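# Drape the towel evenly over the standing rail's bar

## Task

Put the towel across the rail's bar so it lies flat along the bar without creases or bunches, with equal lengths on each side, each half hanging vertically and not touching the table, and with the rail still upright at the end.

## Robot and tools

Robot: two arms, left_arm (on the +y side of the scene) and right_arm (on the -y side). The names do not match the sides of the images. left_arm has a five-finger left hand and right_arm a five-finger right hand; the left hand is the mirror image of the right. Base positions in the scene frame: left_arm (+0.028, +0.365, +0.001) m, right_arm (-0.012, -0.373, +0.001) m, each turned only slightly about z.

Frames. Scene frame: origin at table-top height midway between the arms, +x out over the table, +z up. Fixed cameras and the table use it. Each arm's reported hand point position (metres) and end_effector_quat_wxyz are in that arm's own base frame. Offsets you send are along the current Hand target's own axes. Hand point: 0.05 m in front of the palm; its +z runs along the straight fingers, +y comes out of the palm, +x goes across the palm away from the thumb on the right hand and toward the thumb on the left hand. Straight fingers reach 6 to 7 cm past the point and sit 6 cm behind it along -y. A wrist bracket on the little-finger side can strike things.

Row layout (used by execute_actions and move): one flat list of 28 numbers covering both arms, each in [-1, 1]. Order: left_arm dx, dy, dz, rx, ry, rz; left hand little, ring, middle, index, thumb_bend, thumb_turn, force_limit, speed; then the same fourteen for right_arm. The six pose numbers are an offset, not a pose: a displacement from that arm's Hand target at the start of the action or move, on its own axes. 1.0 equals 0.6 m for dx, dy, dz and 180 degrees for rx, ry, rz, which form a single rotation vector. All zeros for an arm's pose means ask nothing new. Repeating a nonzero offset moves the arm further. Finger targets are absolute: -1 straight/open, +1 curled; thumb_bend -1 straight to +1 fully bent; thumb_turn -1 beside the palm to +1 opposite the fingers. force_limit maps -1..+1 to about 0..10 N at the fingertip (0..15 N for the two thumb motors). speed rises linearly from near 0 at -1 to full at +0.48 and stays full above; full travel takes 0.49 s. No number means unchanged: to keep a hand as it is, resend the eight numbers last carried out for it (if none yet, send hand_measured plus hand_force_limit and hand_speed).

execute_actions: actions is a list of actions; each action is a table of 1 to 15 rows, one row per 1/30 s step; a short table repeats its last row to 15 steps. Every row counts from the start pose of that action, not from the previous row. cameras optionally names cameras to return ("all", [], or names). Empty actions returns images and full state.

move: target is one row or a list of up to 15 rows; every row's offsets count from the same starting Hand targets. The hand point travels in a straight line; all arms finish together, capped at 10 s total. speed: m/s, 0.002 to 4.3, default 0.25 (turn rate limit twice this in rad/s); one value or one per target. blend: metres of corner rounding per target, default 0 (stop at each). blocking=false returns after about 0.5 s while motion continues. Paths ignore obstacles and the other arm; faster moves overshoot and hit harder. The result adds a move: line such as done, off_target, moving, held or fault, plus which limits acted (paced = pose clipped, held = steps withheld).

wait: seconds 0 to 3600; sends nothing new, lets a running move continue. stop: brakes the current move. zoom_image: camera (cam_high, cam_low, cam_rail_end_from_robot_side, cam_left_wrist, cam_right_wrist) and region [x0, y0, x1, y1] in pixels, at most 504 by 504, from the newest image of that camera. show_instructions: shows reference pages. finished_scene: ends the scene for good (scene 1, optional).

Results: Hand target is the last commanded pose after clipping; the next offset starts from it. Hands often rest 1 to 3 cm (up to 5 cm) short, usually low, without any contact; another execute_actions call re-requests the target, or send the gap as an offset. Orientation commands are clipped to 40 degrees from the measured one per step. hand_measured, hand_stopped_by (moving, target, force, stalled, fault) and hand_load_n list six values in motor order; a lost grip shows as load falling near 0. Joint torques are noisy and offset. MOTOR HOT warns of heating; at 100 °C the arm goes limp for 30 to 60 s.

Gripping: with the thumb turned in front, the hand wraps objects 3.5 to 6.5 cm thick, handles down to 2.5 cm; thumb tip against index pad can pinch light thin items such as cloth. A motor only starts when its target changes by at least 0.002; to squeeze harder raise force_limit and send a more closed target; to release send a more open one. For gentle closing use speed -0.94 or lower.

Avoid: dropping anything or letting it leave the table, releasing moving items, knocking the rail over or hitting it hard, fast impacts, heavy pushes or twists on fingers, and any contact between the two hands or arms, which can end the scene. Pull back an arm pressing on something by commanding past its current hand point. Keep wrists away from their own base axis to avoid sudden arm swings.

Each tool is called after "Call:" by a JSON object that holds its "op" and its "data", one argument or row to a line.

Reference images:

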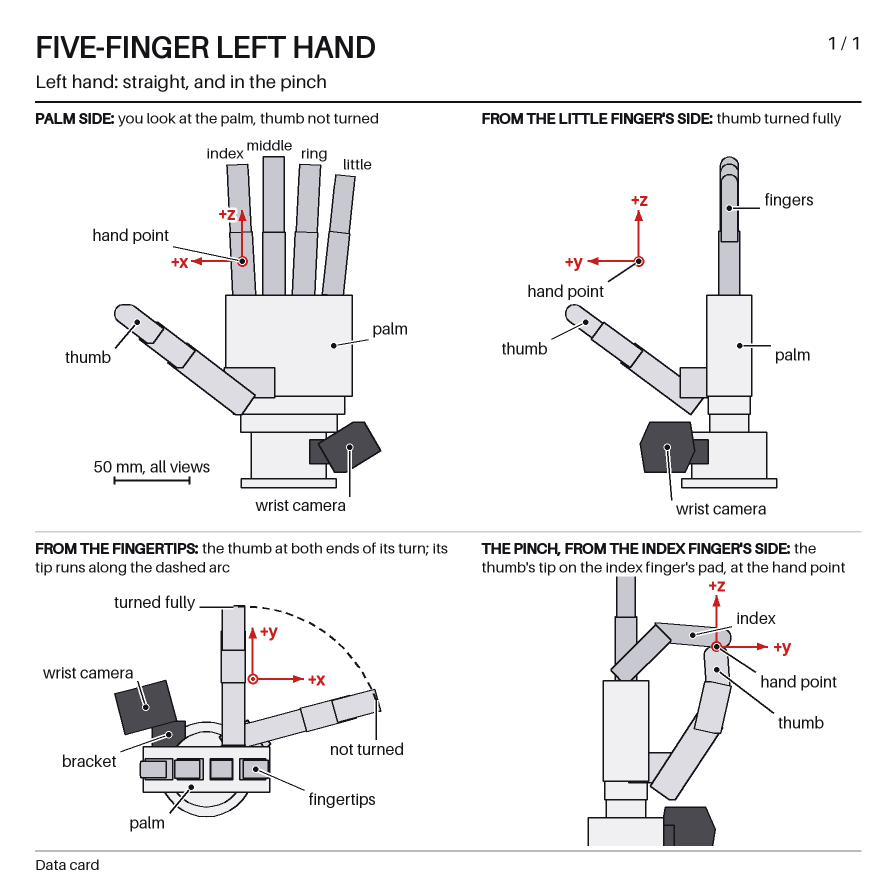

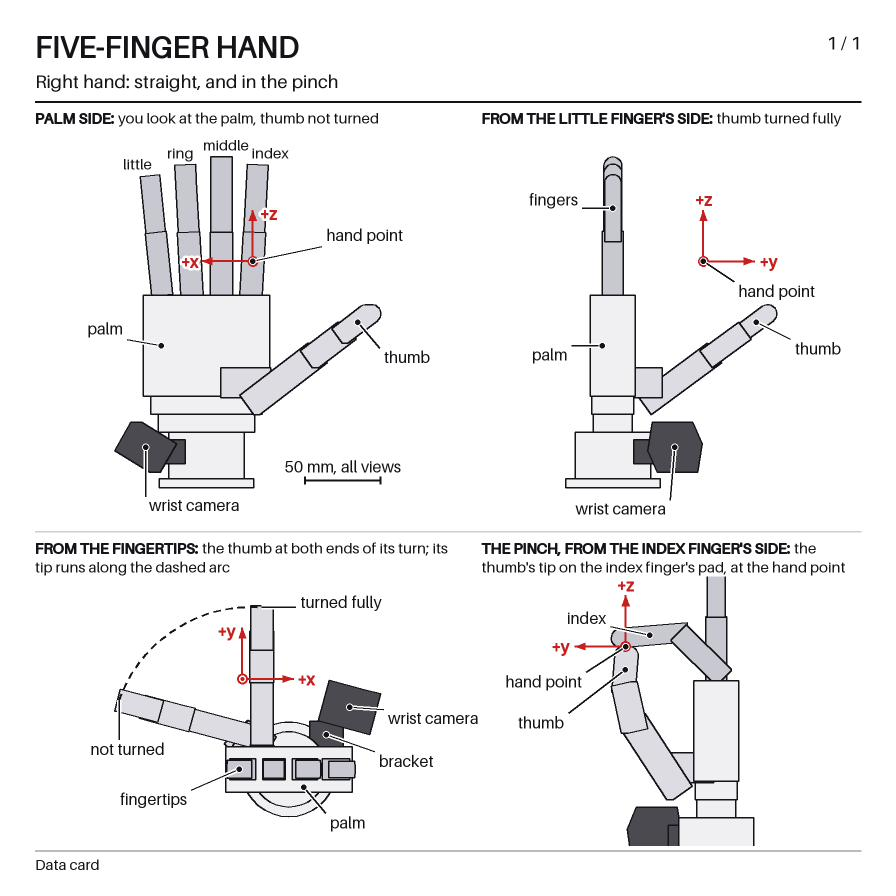

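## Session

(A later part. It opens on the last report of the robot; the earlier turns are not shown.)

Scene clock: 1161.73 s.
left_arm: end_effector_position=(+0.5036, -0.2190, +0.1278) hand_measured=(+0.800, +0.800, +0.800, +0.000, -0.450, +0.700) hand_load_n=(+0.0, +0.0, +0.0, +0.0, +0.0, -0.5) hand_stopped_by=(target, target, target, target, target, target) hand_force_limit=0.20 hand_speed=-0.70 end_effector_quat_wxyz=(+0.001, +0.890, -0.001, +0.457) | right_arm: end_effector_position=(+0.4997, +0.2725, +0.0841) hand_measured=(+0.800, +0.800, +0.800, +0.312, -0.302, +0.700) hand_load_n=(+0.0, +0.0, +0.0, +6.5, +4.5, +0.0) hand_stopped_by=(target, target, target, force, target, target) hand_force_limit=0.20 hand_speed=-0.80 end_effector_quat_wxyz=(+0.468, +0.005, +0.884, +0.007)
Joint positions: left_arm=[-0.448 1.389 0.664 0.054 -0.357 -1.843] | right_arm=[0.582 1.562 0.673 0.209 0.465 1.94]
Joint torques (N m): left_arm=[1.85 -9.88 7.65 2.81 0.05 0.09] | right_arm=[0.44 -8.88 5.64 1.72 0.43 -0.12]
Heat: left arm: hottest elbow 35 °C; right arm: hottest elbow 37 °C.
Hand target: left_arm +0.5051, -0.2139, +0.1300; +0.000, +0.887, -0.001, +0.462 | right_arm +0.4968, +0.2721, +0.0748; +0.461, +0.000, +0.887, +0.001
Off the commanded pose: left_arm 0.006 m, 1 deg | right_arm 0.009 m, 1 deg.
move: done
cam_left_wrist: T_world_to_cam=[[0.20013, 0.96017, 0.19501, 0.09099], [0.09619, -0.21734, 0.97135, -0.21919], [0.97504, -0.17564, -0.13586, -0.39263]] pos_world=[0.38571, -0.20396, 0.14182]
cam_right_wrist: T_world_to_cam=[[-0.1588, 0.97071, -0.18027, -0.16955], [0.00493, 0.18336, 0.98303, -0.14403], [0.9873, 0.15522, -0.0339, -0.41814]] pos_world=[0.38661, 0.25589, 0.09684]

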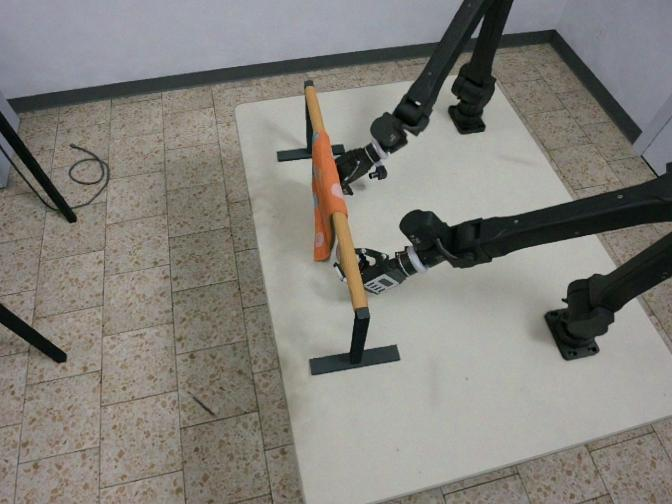

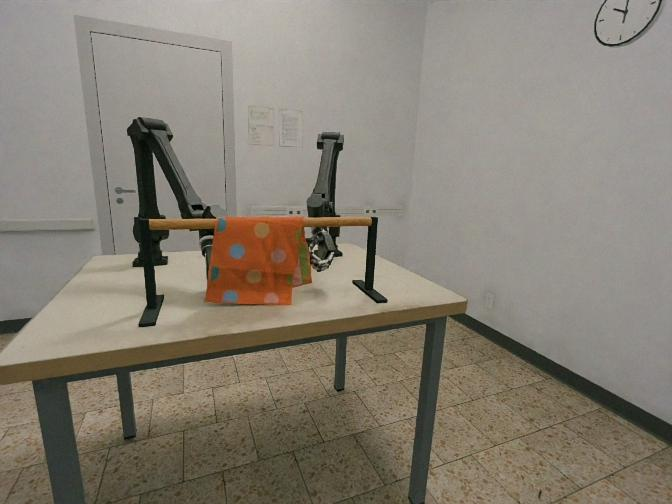

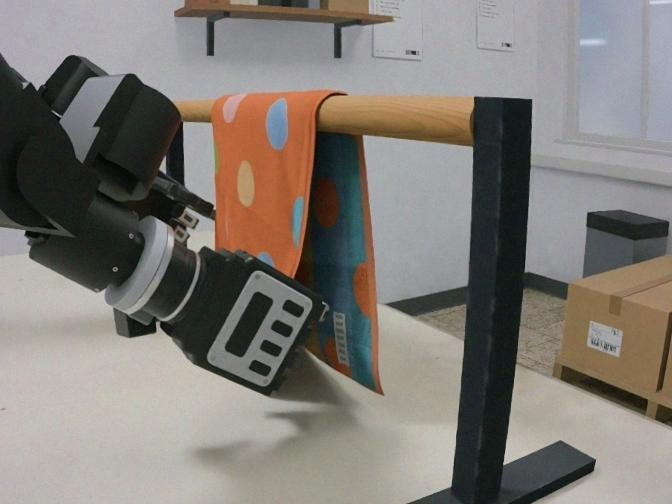

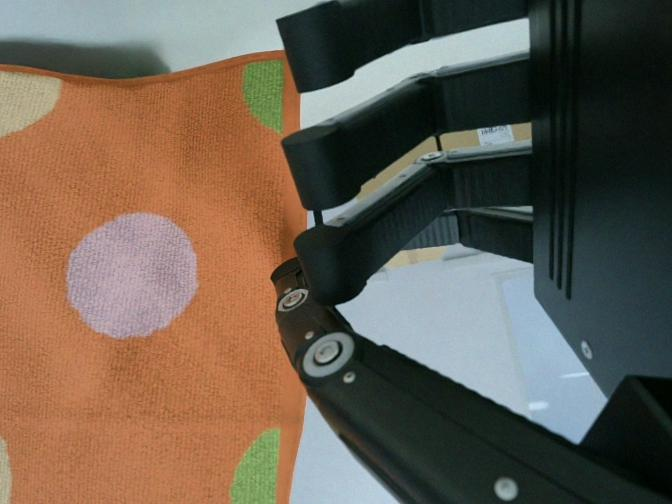

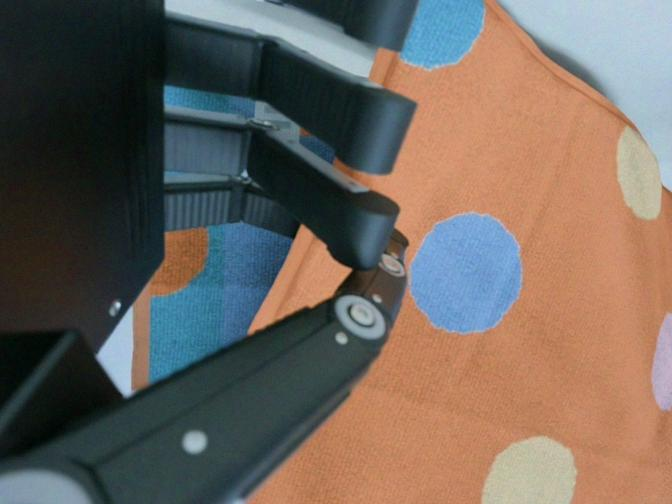

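Call:
{"op": "move", "data": {
  "target": [
    [0,0,0,0,0,0,0.8,0.8,0.8,0.0,-0.45,0.7,0.2,-0.7,-0.0205,0,-0.0144,0,0,0,0.8,0.8,0.8,0.5,-0.3,0.7,0.2,-0.8],
    [0,0,0,0,0,0,0.8,0.8,0.8,0.0,-0.45,0.7,0.2,-0.7,-0.0205,0,-0.0144,0,0,0,0.8,0.8,0.8,0.0,-0.45,0.7,0.2,-0.7],
    [0.0,-0.03,-0.09,0,0,0,0.8,0.8,0.8,0.0,-0.45,0.7,0.2,-0.7,-0.0205,-0.09,-0.0144,0,0,0,0.8,0.8,0.8,0.0,-0.45,0.7,0.2,-0.7],
    [0.0,-0.03,-0.15,0,0,0,0.8,0.8,0.8,0.0,-0.45,0.7,0.2,-0.7,-0.0205,-0.09,-0.18,0,0,0,0.8,0.8,0.8,0.0,-0.45,0.7,0.2,-0.7]
  ],
  "speed": 0.07,
  "cameras": ["all"]
}}

Call:
{"op": "zoom_image", "data": {
  "camera": "cam_low",
  "region": [180, 190, 350, 330]
}}

Call:
{"op": "zoom_image", "data": {
  "camera": "cam_rail_end_from_robot_side",
  "region": [150, 70, 480, 400]
}}

Call:
{"op": "zoom_image", "data": {
  "camera": "cam_high",
  "region": [280, 80, 460, 320]
}}

Scene clock: 1173.77 s.
left_arm: end_effector_position=(+0.4370, -0.1926, +0.1861) hand_measured=(+0.800, +0.800, +0.800, +0.000, -0.450, +0.700) hand_load_n=(+0.0, +0.0, +0.0, +0.0, +0.0, +0.0) hand_stopped_by=(target, target, target, target, target, target) hand_force_limit=0.20 hand_speed=-0.70 end_effector_quat_wxyz=(-0.002, +0.884, +0.001, +0.467) | right_arm: end_effector_position=(+0.4179, +0.2176, +0.1435) hand_measured=(+0.800, +0.800, +0.800, +0.000, -0.450, +0.700) hand_load_n=(+0.0, +0.0, +0.0, +0.0, +0.0, -0.5) hand_stopped_by=(target, target, target, target, target, target) hand_force_limit=0.20 hand_speed=-0.70 end_effector_quat_wxyz=(+0.459, -0.006, +0.888, -0.004)
Joint positions: left_arm=[-0.473 1.057 0.571 -0.168 -0.39 -1.852] | right_arm=[0.578 1.131 0.508 -0.079 0.464 1.918]
Joint torques (N m): left_arm=[-0.26 -6.18 8.75 1.55 -0.2 -0.17] | right_arm=[0.73 -6.07 6.98 1.61 0.45 0.06]
Heat: left arm: hottest elbow 34 °C; right arm: hottest elbow 36 °C.
Hand target: left_arm +0.4314, -0.1959, +0.1817; +0.000, +0.887, -0.001, +0.462 | right_arm +0.4155, +0.2179, +0.1470; +0.461, +0.001, +0.887, +0.001
Off the commanded pose: left_arm 0.008 m, 1 deg | right_arm 0.004 m, 1 deg.
move: done; target 2's new numbers were sent with right_arm's hand 0.014 m and 1 deg from that target
cam_left_wrist: T_world_to_cam=[[0.18891, 0.96093, 0.20231, 0.07119], [0.07422, -0.2194, 0.97281, -0.25475], [0.97919, -0.16876, -0.11277, -0.31987]] pos_world=[0.31867, -0.17828, 0.19735]
cam_right_wrist: T_world_to_cam=[[-0.17085, 0.96355, -0.20587, -0.10835], [0.02222, 0.21266, 0.97687, -0.20468], [0.98505, 0.16232, -0.05775, -0.32407]] pos_world=[0.30526, 0.20053, 0.15892]

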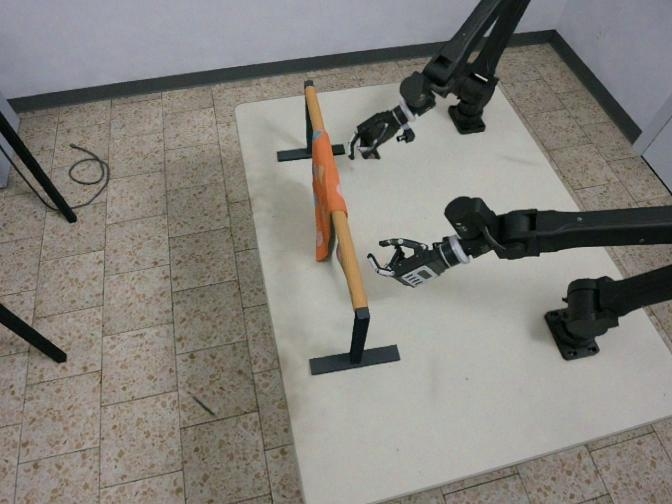

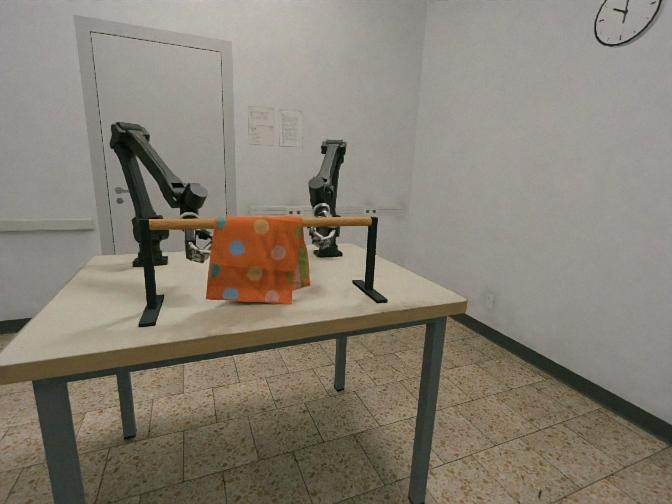

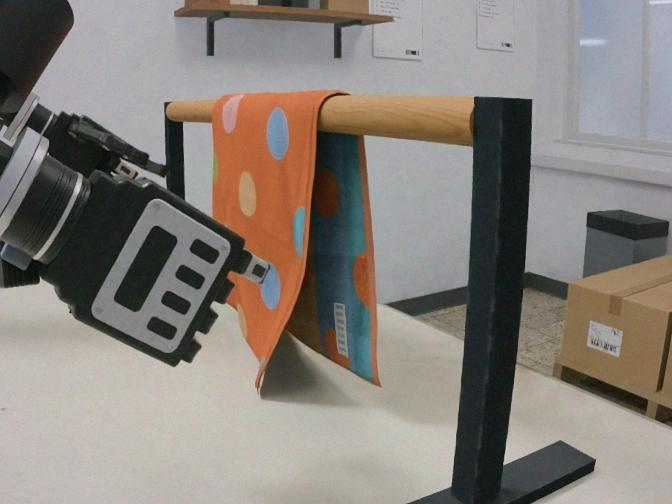

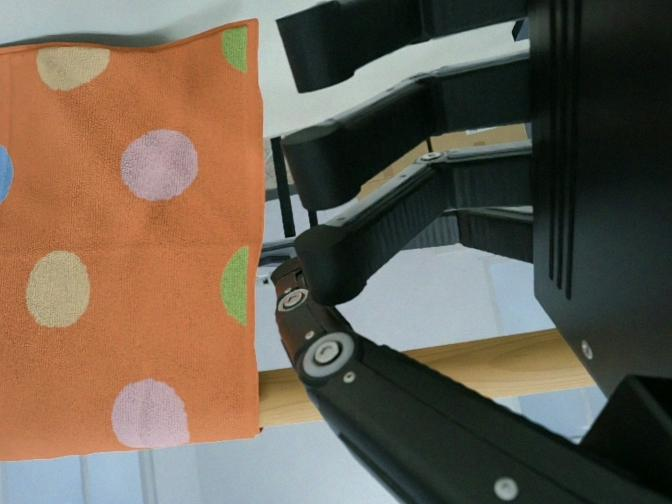

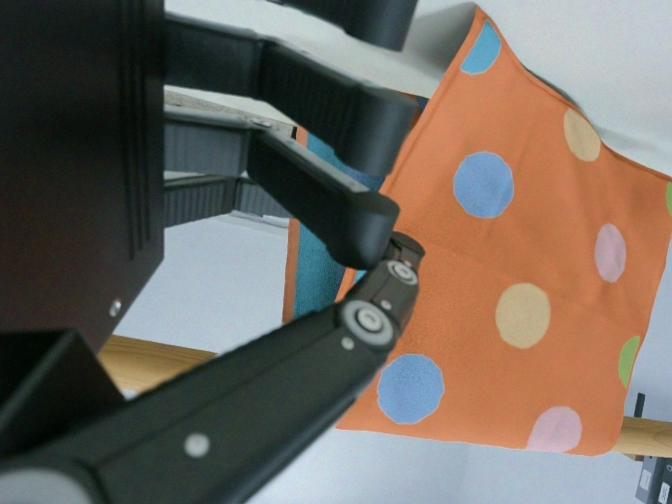

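Scaled by 2.965 from the camera's image (finer frame: 960x720).

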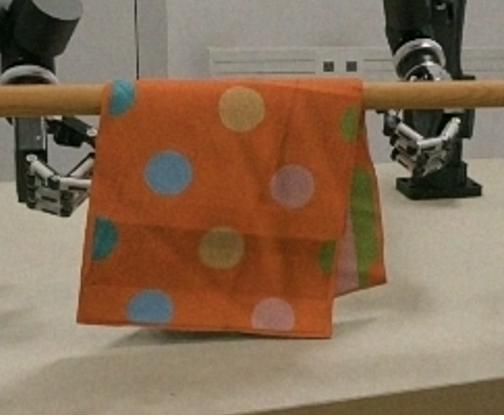

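Scaled by 1.527 from the camera's image (finer frame: 960x720).

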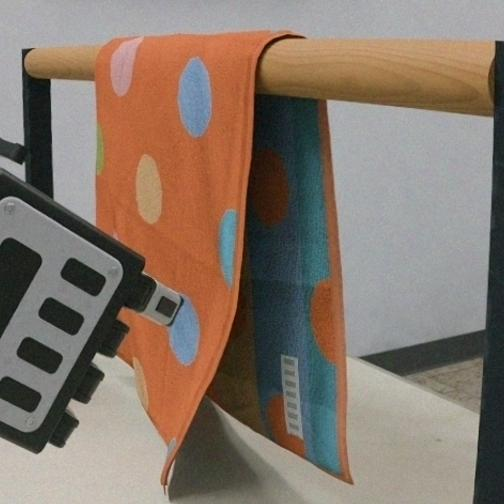

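Scaled by 2.100 from the camera's image (finer frame: 960x720).

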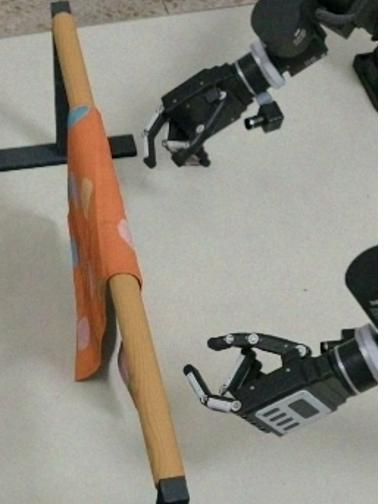

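Call:
{"op": "move", "data": {
  "target": [-0.027,0.0367,0.1533,0,0,0,0.8,0.8,0.8,0.12,-0.35,0.7,0.0,-0.5,-0.0397,0.0367,0.1248,0,0,0,0.8,0.8,0.8,0.12,-0.35,0.7,0.0,-0.5],
  "speed": 0.06,
  "cameras": ["cam_left_wrist","cam_right_wrist","cam_high"]
}}

Scene clock: 1261.50 s.
left_arm: end_effector_position=(+0.4808, -0.2169, +0.1024) hand_measured=(+0.800, +0.800, +0.800, +0.120, -0.350, +0.700) hand_load_n=(+0.0, +0.0, +0.0, +0.5, +0.0, +0.0) hand_stopped_by=(target, target, target, target, target, target) hand_force_limit=0.00 hand_speed=-0.50 end_effector_quat_wxyz=(-0.003, +0.894, -0.006, +0.448) | right_arm: end_effector_position=(+0.4699, +0.2308, +0.1020) hand_measured=(+0.800, +0.800, +0.800, +0.120, -0.350, +0.700) hand_load_n=(+0.0, +0.0, +0.0, +0.0, +0.0, -0.5) hand_stopped_by=(target, target, target, target, target, target) hand_force_limit=0.00 hand_speed=-0.50 end_effector_quat_wxyz=(+0.441, -0.001, +0.898, -0.008)
Joint positions: left_arm=[-0.47 1.391 0.594 0.099 -0.372 -1.852] | right_arm=[0.529 1.381 0.602 0.043 0.425 1.908]
Joint torques (N m): left_arm=[2.26 -8.18 10.48 2.85 0 0.11] | right_arm=[-0.21 -7.06 10.17 2.74 0.09 -0.26]
Heat: left arm: hottest elbow 33 °C; right arm: hottest elbow 37 °C.
Hand target: left_arm +0.4973, -0.2180, +0.1156; +0.000, +0.887, -0.001, +0.462 | right_arm +0.4905, +0.2400, +0.1235; +0.461, +0.001, +0.887, +0.001
Off the commanded pose: left_arm 0.021 m, 2 deg | right_arm 0.031 m, 3 deg.
move: off_target (left_arm, right_arm)
cam_left_wrist: T_world_to_cam=[[0.20778, 0.95694, 0.20273, 0.09324], [0.11371, -0.22948, 0.96665, -0.20244], [0.97154, -0.1778, -0.1565, -0.37002]] pos_world=[0.36314, -0.20147, 0.11888]
cam_right_wrist: T_world_to_cam=[[-0.16688, 0.96496, -0.20252, -0.12329], [0.06551, 0.2158, 0.97424, -0.18887], [0.9838, 0.14931, -0.09923, -0.37195]] pos_world=[0.35773, 0.21527, 0.12212]
Images, in order (width x height): cam_high 672x504, cam_left_wrist 672x504, cam_right_wrist 672x504.

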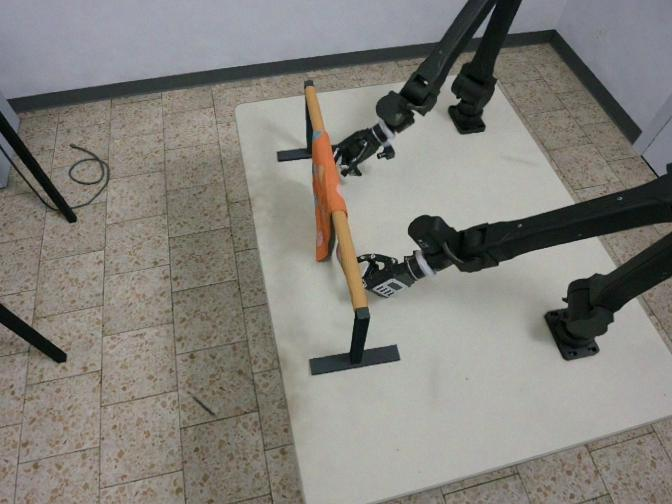

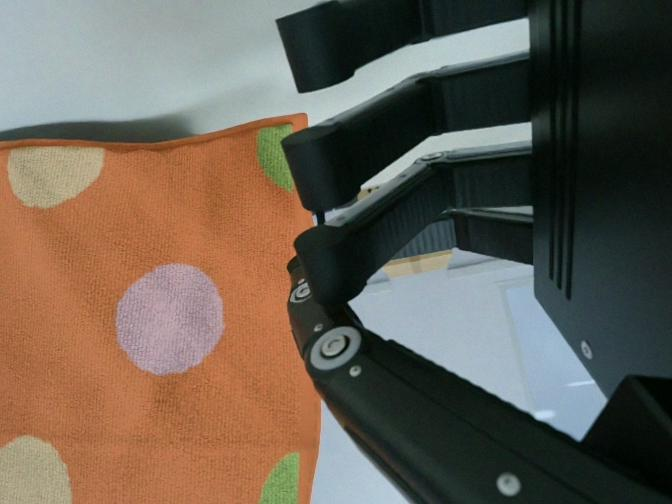

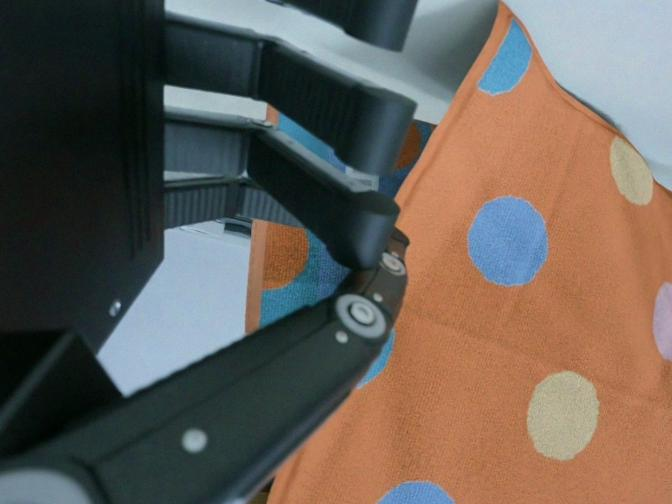

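Call:
{"op": "move", "data": {
  "target": [
    [0.022,0,0.0314,0,0,0,0.8,0.8,0.8,0.12,-0.35,0.7,0.0,-0.5,-0.0191,0,0.0273,0,0,0,0.8,0.8,0.8,0.12,-0.35,0.7,0.0,-0.5],
    [0.022,0.06,0.0314,0,0,0,0.8,0.8,0.8,0.12,-0.35,0.7,0.0,-0.5,-0.0191,0.068,0.0273,0,0,0,0.8,0.8,0.8,0.12,-0.35,0.7,0.0,-0.5]
  ],
  "speed": 0.05,
  "cameras": ["cam_left_wrist","cam_right_wrist","cam_high","cam_low"]
}}

Call:
{"op": "zoom_image", "data": {
  "camera": "cam_low",
  "region": [180, 190, 350, 330]
}}

Scene clock: 1269.57 s.
left_arm: end_effector_position=(+0.5125, -0.2433, +0.1103) hand_measured=(+0.800, +0.800, +0.800, +0.120, -0.350, +0.700) hand_load_n=(+0.0, +0.0, +0.0, +0.0, +0.0, -0.5) hand_stopped_by=(target, target, target, target, target, target) hand_force_limit=0.00 hand_speed=-0.50 end_effector_quat_wxyz=(-0.005, +0.888, -0.002, +0.460) | right_arm: end_effector_position=(+0.4955, +0.2692, +0.1070) hand_measured=(+0.800, +0.800, +0.800, +0.120, -0.350, +0.700) hand_load_n=(+0.0, +0.0, +0.0, +0.0, +0.0, -0.5) hand_stopped_by=(target, target, target, target, target, target) hand_force_limit=0.00 hand_speed=-0.50 end_effector_quat_wxyz=(+0.450, -0.009, +0.893, -0.009)
Joint positions: left_arm=[-0.5 1.479 0.696 0.103 -0.409 -1.869] | right_arm=[0.58 1.477 0.709 0.041 0.464 1.919]
Joint torques (N m): left_arm=[0.03 -9.17 10.62 1.57 -0.32 -0.13] | right_arm=[0.73 -8.41 10.22 1.61 0.45 0.05]
Heat: left arm: hottest elbow 34 °C; right arm: hottest elbow 38 °C.
Hand target: left_arm +0.5203, -0.2541, +0.1156; +0.000, +0.887, -0.001, +0.462 | right_arm +0.5106, +0.2808, +0.1236; +0.461, +0.001, +0.887, +0.001
Off the commanded pose: left_arm 0.014 m, 1 deg | right_arm 0.025 m, 2 deg.
move: off_target (left_arm, right_arm)
cam_left_wrist: T_world_to_cam=[[0.19467, 0.9586, 0.20783, 0.11693], [0.09004, -0.22845, 0.96938, -0.20772], [0.97673, -0.17, -0.13079, -0.40795]] pos_world=[0.39439, -0.22889, 0.1237]
cam_right_wrist: T_world_to_cam=[[-0.17647, 0.96055, -0.21495, -0.14773], [0.04222, 0.22556, 0.97331, -0.1947], [0.9834, 0.16268, -0.08036, -0.40772]] pos_world=[0.3831, 0.25215, 0.12499]
Images, in order (width x height): cam_high 672x504, cam_low 672x504, cam_left_wrist 672x504, cam_right_wrist 672x504.

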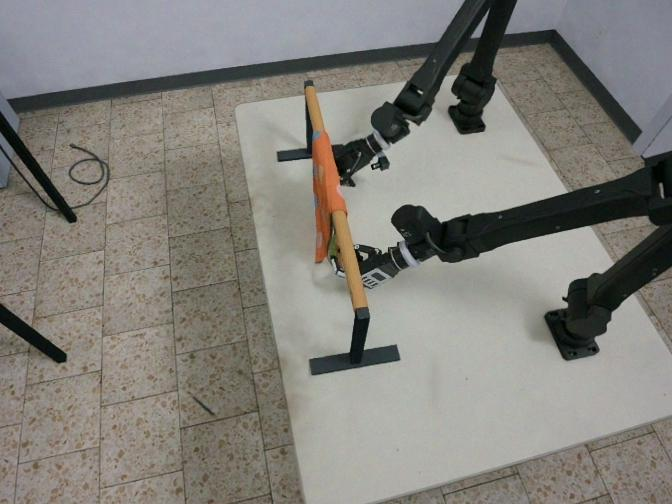

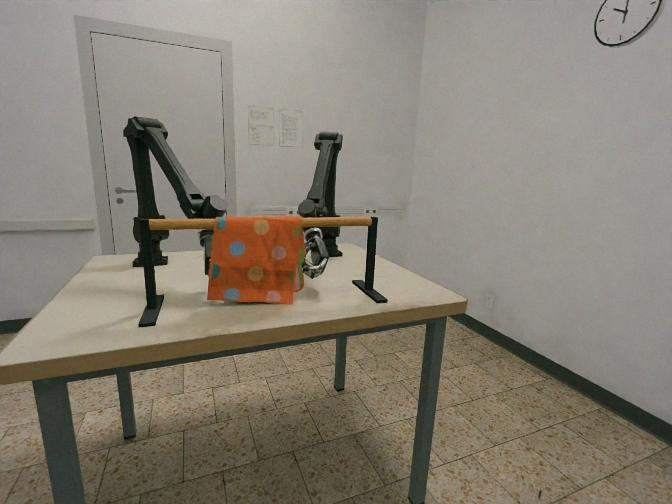

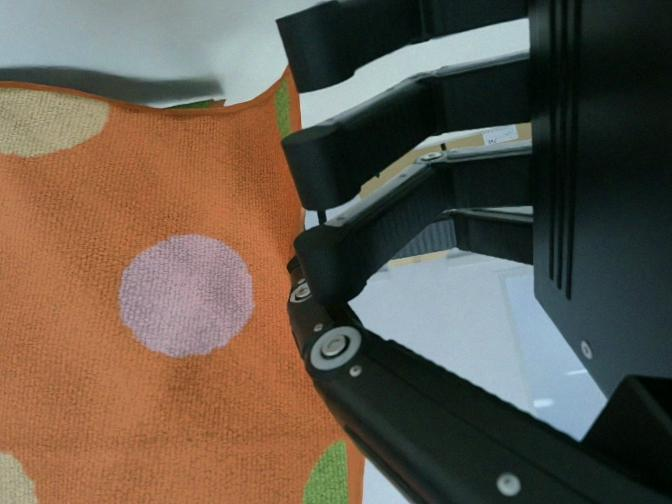

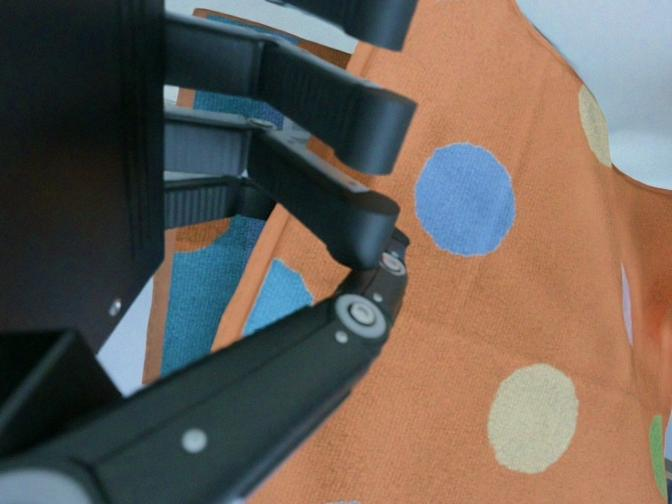

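Scaled by 2.965 from the camera's image (finer frame: 960x720).

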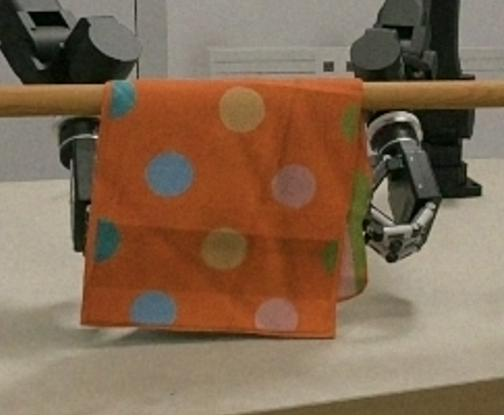

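Call:
{"op": "move", "data": {
  "target": [0,0.02,0,0,0,0,0.8,0.8,0.8,0.5,-0.3,0.7,0.2,-0.8,0,0,0,0,0,0,0.8,0.8,0.8,0.5,-0.3,0.7,0.2,-0.8],
  "speed": 0.04,
  "cameras": ["cam_left_wrist","cam_right_wrist","cam_high","cam_low"]
}}

Call:
{"op": "zoom_image", "data": {
  "camera": "cam_left_wrist",
  "region": [200, 50, 450, 400]
}}

Scene clock: 1274.73 s.
left_arm: end_effector_position=(+0.5126, -0.2553, +0.1105) hand_measured=(+0.800, +0.800, +0.800, +0.300, -0.300, +0.700) hand_load_n=(+0.0, +0.0, +0.0, +10.0, +0.0, -0.5) hand_stopped_by=(target, target, target, force, target, target) hand_force_limit=0.20 hand_speed=-0.80 end_effector_quat_wxyz=(-0.005, +0.888, -0.002, +0.460) | right_arm: end_effector_position=(+0.4955, +0.2691, +0.1070) hand_measured=(+0.800, +0.800, +0.800, +0.318, -0.302, +0.700) hand_load_n=(+0.5, +0.0, +0.0, +8.5, +5.0, -1.0) hand_stopped_by=(target, target, target, force, target, target) hand_force_limit=0.20 hand_speed=-0.80 end_effector_quat_wxyz=(+0.450, -0.009, +0.893, -0.009)
Joint positions: left_arm=[-0.527 1.493 0.714 0.092 -0.43 -1.887] | right_arm=[0.58 1.477 0.709 0.041 0.464 1.919]
Joint torques (N m): left_arm=[-0.21 -9.11 10.77 1.69 -0.28 -0.15] | right_arm=[0.56 -8.23 10.19 1.62 0.45 0.05]
Heat: left arm: hottest elbow 35 °C; right arm: hottest elbow 39 °C.
Hand target: left_arm +0.5203, -0.2660, +0.1156; +0.000, +0.887, -0.001, +0.462 | right_arm +0.5105, +0.2808, +0.1236; +0.461, +0.000, +0.887, +0.001
Off the commanded pose: left_arm 0.014 m, 1 deg | right_arm 0.025 m, 2 deg.
move: off_target (left_arm)
cam_left_wrist: T_world_to_cam=[[0.19511, 0.95858, 0.2075, 0.12816], [0.0899, -0.22815, 0.96947, -0.21042], [0.97665, -0.1705, -0.13069, -0.41016]] pos_world=[0.39449, -0.24079, 0.1238]
cam_right_wrist: T_world_to_cam=[[-0.176, 0.96076, -0.21438, -0.14802], [0.04222, 0.22495, 0.97345, -0.19457], [0.98348, 0.16228, -0.08016, -0.40777]] pos_world=[0.3832, 0.25215, 0.12499]
Images, in order (width x height): cam_high 672x504, cam_low 672x504, cam_left_wrist 672x504, cam_right_wrist 672x504.

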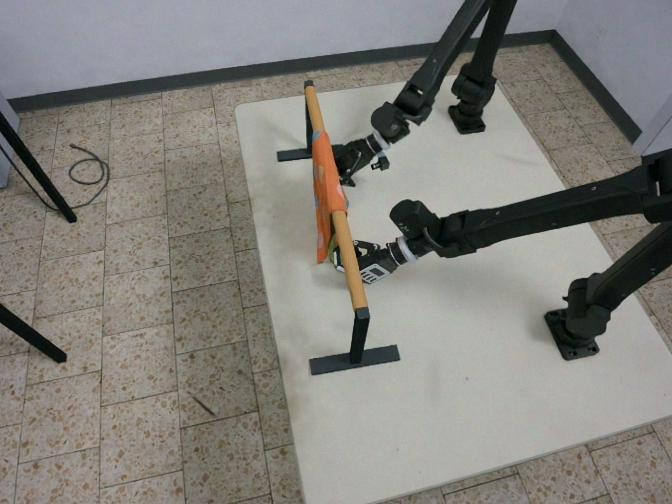

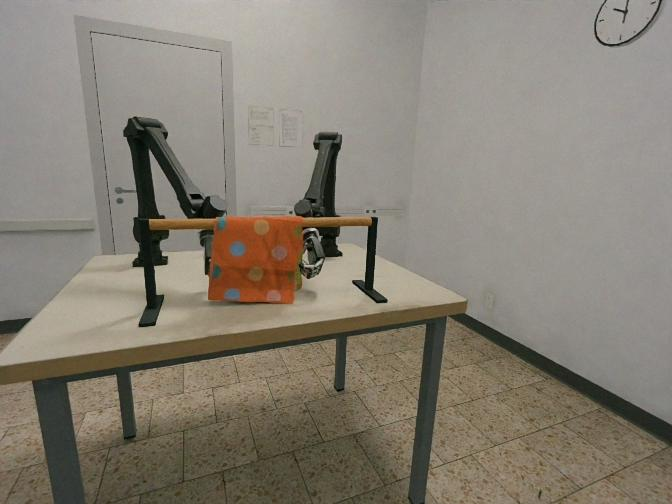

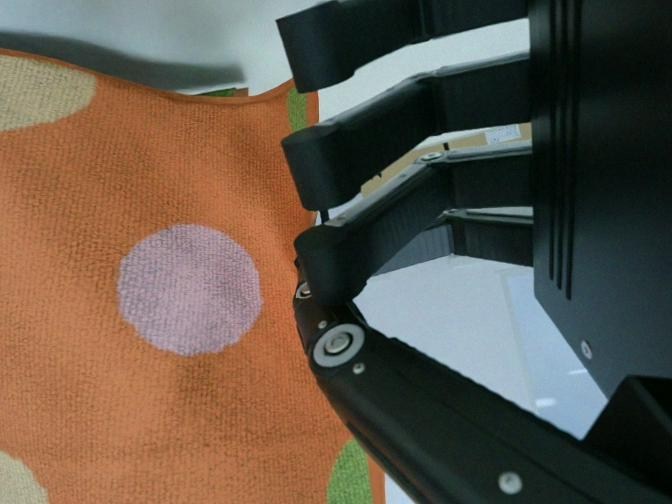

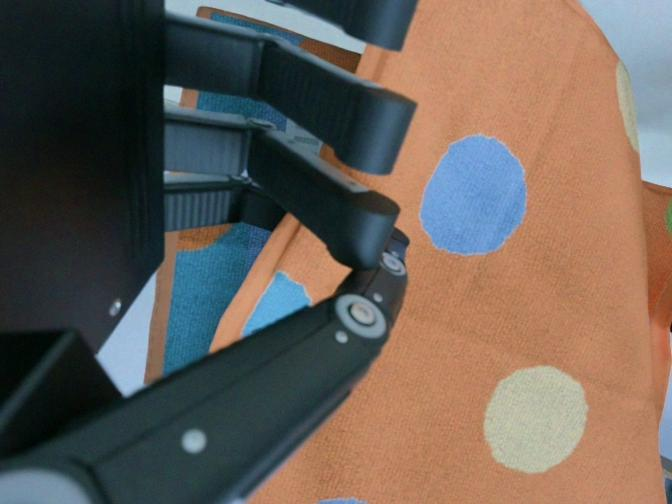

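Scaled by 1.440 from the camera's image (finer frame: 960x720).

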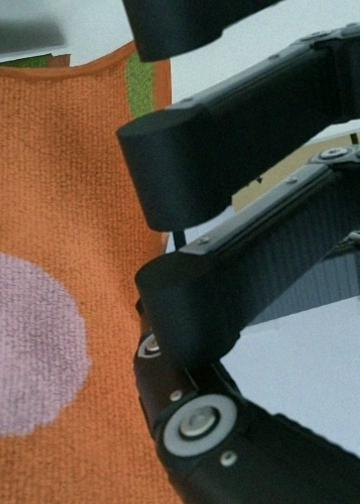

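Call:
{"op": "move", "data": {
  "target": [
    [0,0,0,0,0,0,0.8,0.8,0.8,-0.1,-0.6,0.7,0.2,-0.7,0,0,0,0,0,0,0.8,0.8,0.8,0.5,-0.3,0.7,0.2,-0.8],
    [0,-0.0833,0,0,0,0,0.8,0.8,0.8,-0.1,-0.6,0.7,0.2,-0.7,0,0,0,0,0,0,0.8,0.8,0.8,0.5,-0.3,0.7,0.2,-0.8],
    [0.0135,-0.0833,-0.213,0,0,0,0.8,0.8,0.8,-0.1,-0.6,0.7,0.2,-0.7,0.1504,0,-0.3017,0,0,0,0.8,0.8,0.8,0.5,-0.3,0.7,0.2,-0.8]
  ],
  "speed": 0.07,
  "cameras": ["all"]
}}

Scene clock: 1291.47 s.
left_arm: end_effector_position=(+0.4258, -0.2131, +0.2003) hand_measured=(+0.800, +0.800, +0.800, -0.100, -0.600, +0.700) hand_load_n=(+0.0, +0.0, +0.0, +0.0, +0.0, -0.5) hand_stopped_by=(target, target, target, target, target, target) hand_force_limit=0.20 hand_speed=-0.70 end_effector_quat_wxyz=(-0.001, +0.884, +0.001, +0.467) | right_arm: end_effector_position=(+0.3135, +0.2809, +0.1503) hand_measured=(+0.800, +0.800, +0.800, +0.318, -0.302, +0.700) hand_load_n=(+0.0, +0.0, +0.0, +8.5, +5.0, -1.0) hand_stopped_by=(target, target, target, force, target, target) hand_force_limit=0.20 hand_speed=-0.80 end_effector_quat_wxyz=(+0.476, -0.062, +0.877, +0.010)
Joint positions: left_arm=[-0.553 1.035 0.602 -0.243 -0.451 -1.907] | right_arm=[0.962 0.985 0.441 -0.248 0.694 2.096]
Joint torques (N m): left_arm=[-0.38 -5.77 8.94 1.52 -0.29 -0.14] | right_arm=[0.73 -4.37 7.17 1.44 0.59 0.04]
Heat: left arm: hottest elbow 35 °C; right arm: hottest elbow 40 °C.
Hand target: left_arm +0.4202, -0.2160, +0.1954; +0.000, +0.887, -0.001, +0.462 | right_arm +0.3104, +0.2809, +0.1536; +0.461, +0.000, +0.887, +0.001
Off the commanded pose: left_arm 0.008 m, 1 deg | right_arm 0.005 m, 8 deg.
joint sent to its limit (right arm) — joint 6 (wrist roll), upper limit. The joint targets are off in orientation, not in position.
move: off_target (right_arm)
cam_left_wrist: T_world_to_cam=[[0.18979, 0.96098, 0.20122, 0.09012], [0.0742, -0.2184, 0.97303, -0.27198], [0.97902, -0.16974, -0.11275, -0.31092]] pos_world=[0.30747, -0.19878, 0.21145]
cam_right_wrist: T_world_to_cam=[[-0.27067, 0.93237, -0.23965, -0.14062], [-0.04087, 0.23759, 0.97051, -0.20872], [0.9618, 0.27248, -0.02621, -0.25954]] pos_world=[0.20303, 0.25141, 0.16207]

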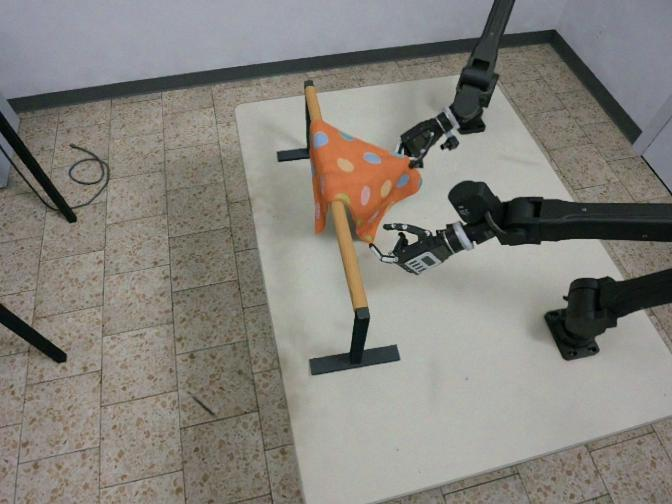

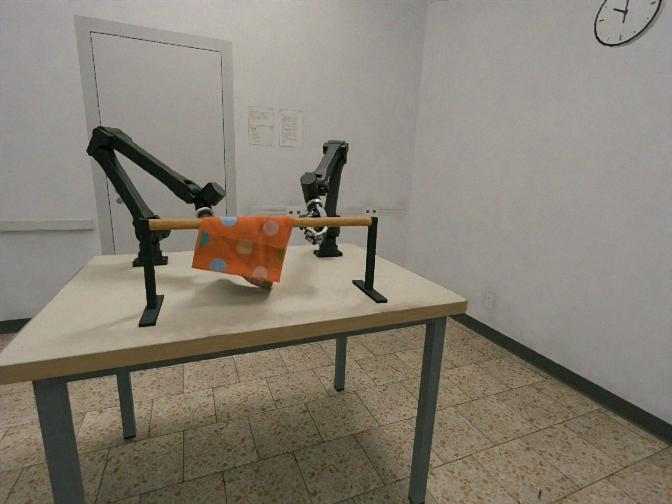

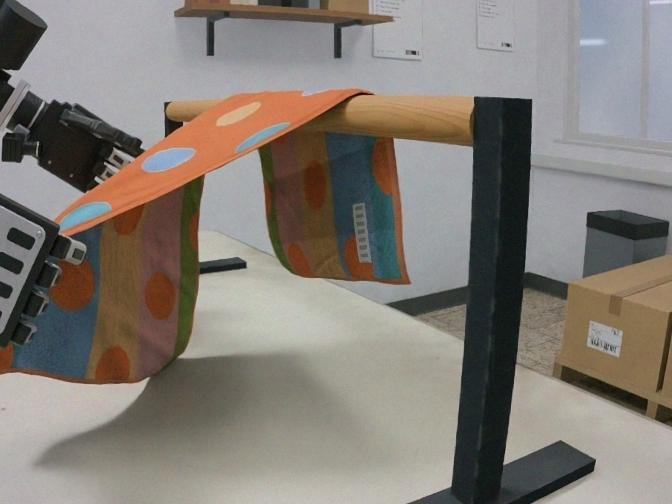

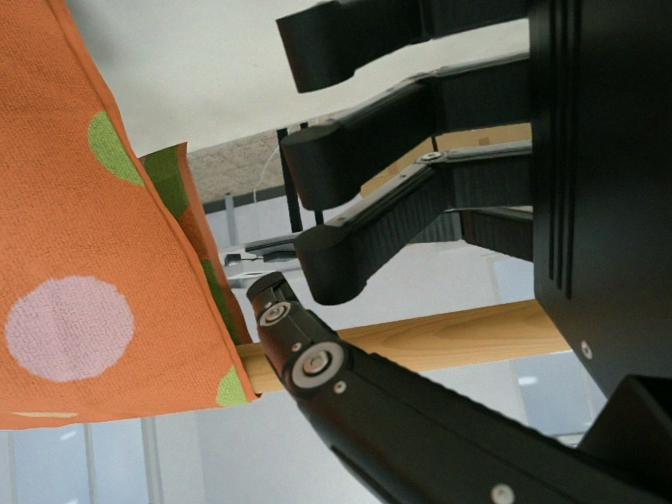

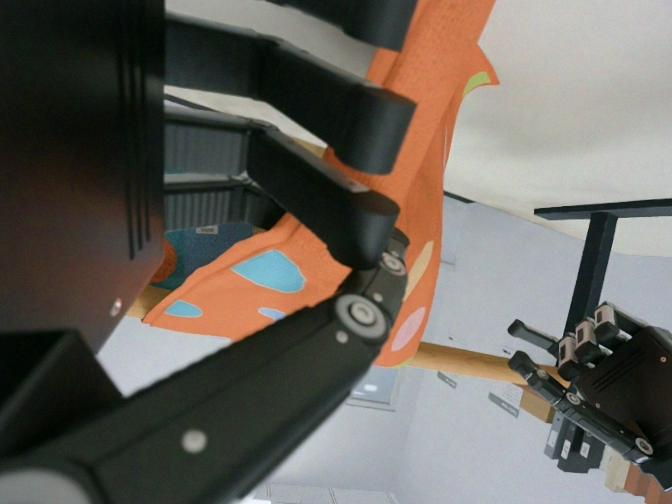

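Call:
{"op": "move", "data": {
  "target": [0,0,0,0,0,0,0.8,0.8,0.8,-0.1,-0.6,0.7,0.2,-0.7,0.1325,0.0333,-0.131,-0.1365,0,-0.262,0.8,0.8,0.8,0.5,-0.3,0.7,0.2,-0.8],
  "speed": 0.08,
  "cameras": ["all"]
}}

Scene clock: 1303.50 s.
left_arm: end_effector_position=(+0.4258, -0.2131, +0.2003) hand_measured=(+0.800, +0.800, +0.800, -0.100, -0.600, +0.700) hand_load_n=(+0.0, +0.0, +0.5, +0.0, +0.0, -0.5) hand_stopped_by=(target, target, target, target, target, target) hand_force_limit=0.20 hand_speed=-0.70 end_effector_quat_wxyz=(-0.001, +0.884, +0.001, +0.467) | right_arm: end_effector_position=(+0.2008, +0.2938, +0.1178) hand_measured=(+0.800, +0.800, +0.800, +0.318, -0.302, +0.700) hand_load_n=(+0.0, +0.0, +0.0, +8.5, +5.5, -1.0) hand_stopped_by=(target, target, target, force, target, target) hand_force_limit=0.20 hand_speed=-0.80 end_effector_quat_wxyz=(+0.401, -0.442, +0.802, -0.006)
Joint positions: left_arm=[-0.553 1.035 0.602 -0.243 -0.451 -1.907] | right_arm=[1.001 0.75 0.395 -0.459 0.369 1.417]
Joint torques (N m): left_arm=[-0.56 -5.83 8.88 1.59 -0.26 -0.19] | right_arm=[1.03 -1.96 9.89 1.48 0.04 -0.25]
Heat: left arm: hottest elbow 35 °C; right arm: hottest elbow 39 °C.
Hand target: left_arm +0.4202, -0.2160, +0.1954; +0.000, +0.887, -0.001, +0.462 | right_arm +0.2005, +0.3009, +0.1338; +0.413, -0.447, +0.793, +0.001
Off the commanded pose: left_arm 0.008 m, 1 deg | right_arm 0.017 m, 2 deg.
move: off_target (right_arm)
cam_left_wrist: T_world_to_cam=[[0.18956, 0.96109, 0.20094, 0.09025], [0.07421, -0.21809, 0.9731, -0.27203], [0.97906, -0.16955, -0.11266, -0.3109]] pos_world=[0.30747, -0.19878, 0.21155]
cam_right_wrist: T_world_to_cam=[[-0.76825, 0.40094, -0.49904, 0.09566], [-0.26245, 0.51377, 0.8168, -0.20342], [0.58388, 0.75848, -0.28947, -0.19134]] pos_world=[0.13183, 0.21128, 0.15851]

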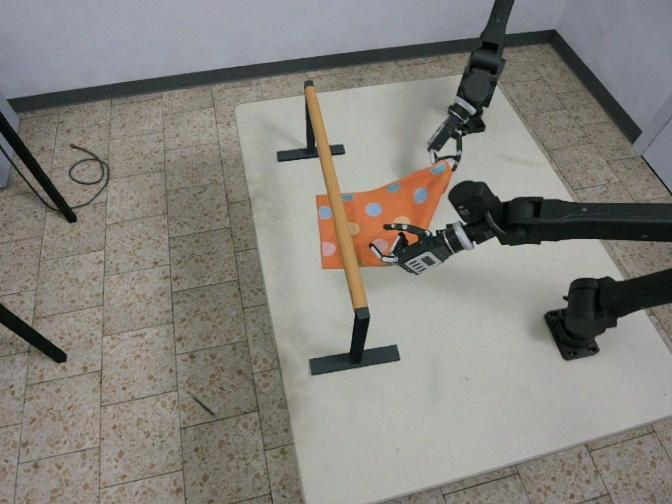

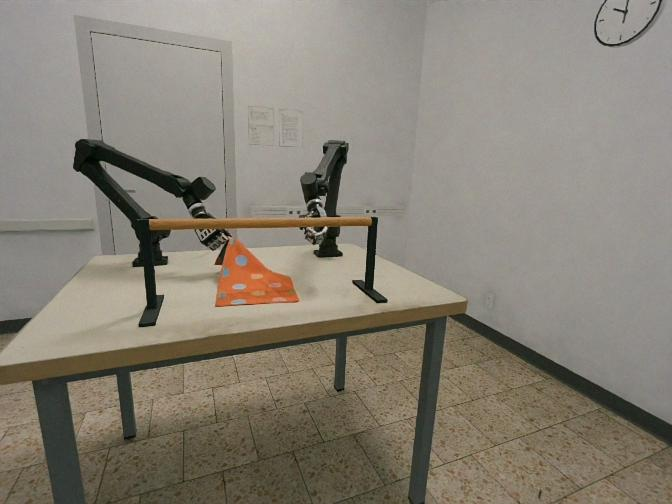

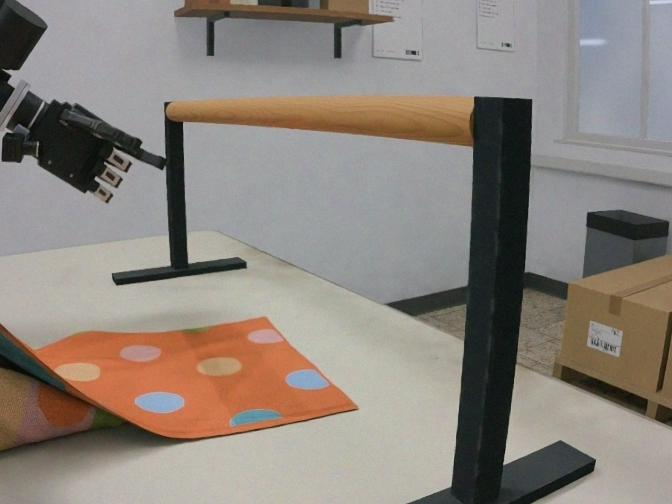

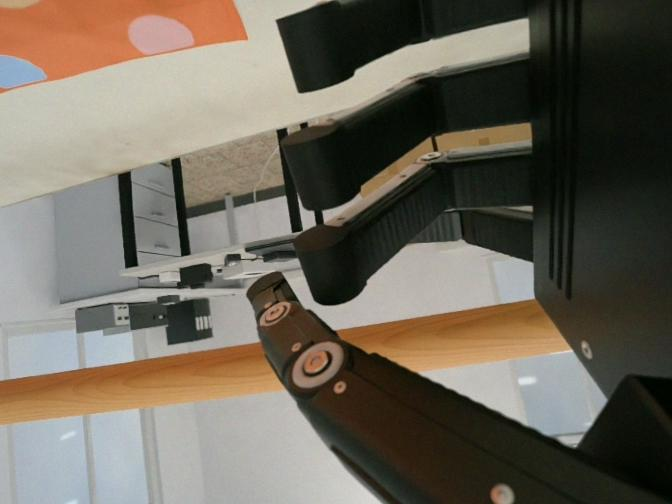

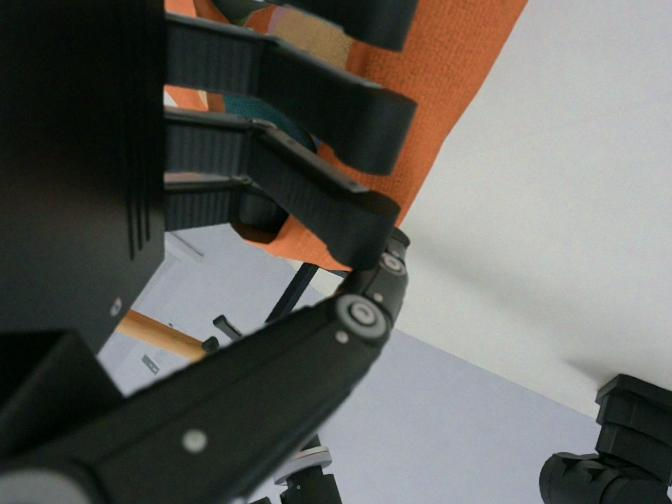

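Call:
{"op": "zoom_image", "data": {
  "camera": "cam_high",
  "region": [300, 130, 480, 300]
}}

Call:
{"op": "zoom_image", "data": {
  "camera": "cam_low",
  "region": [190, 210, 320, 320]
}}

Scaled by 2.800 from the camera's image (finer frame: 960x720).

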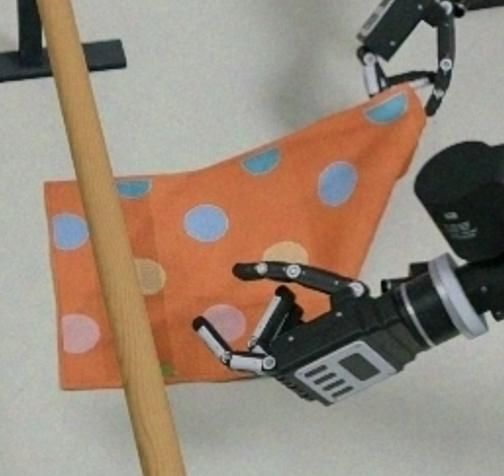

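Scaled by 3.877 from the camera's image (finer frame: 960x720).

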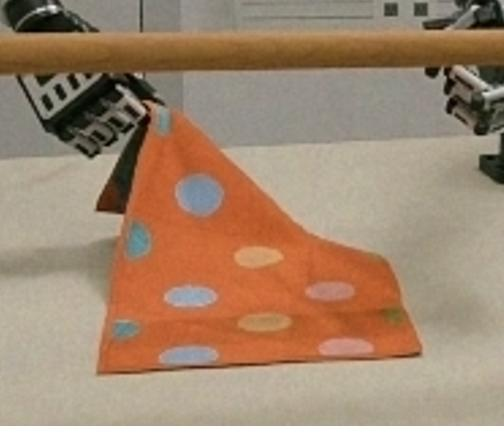

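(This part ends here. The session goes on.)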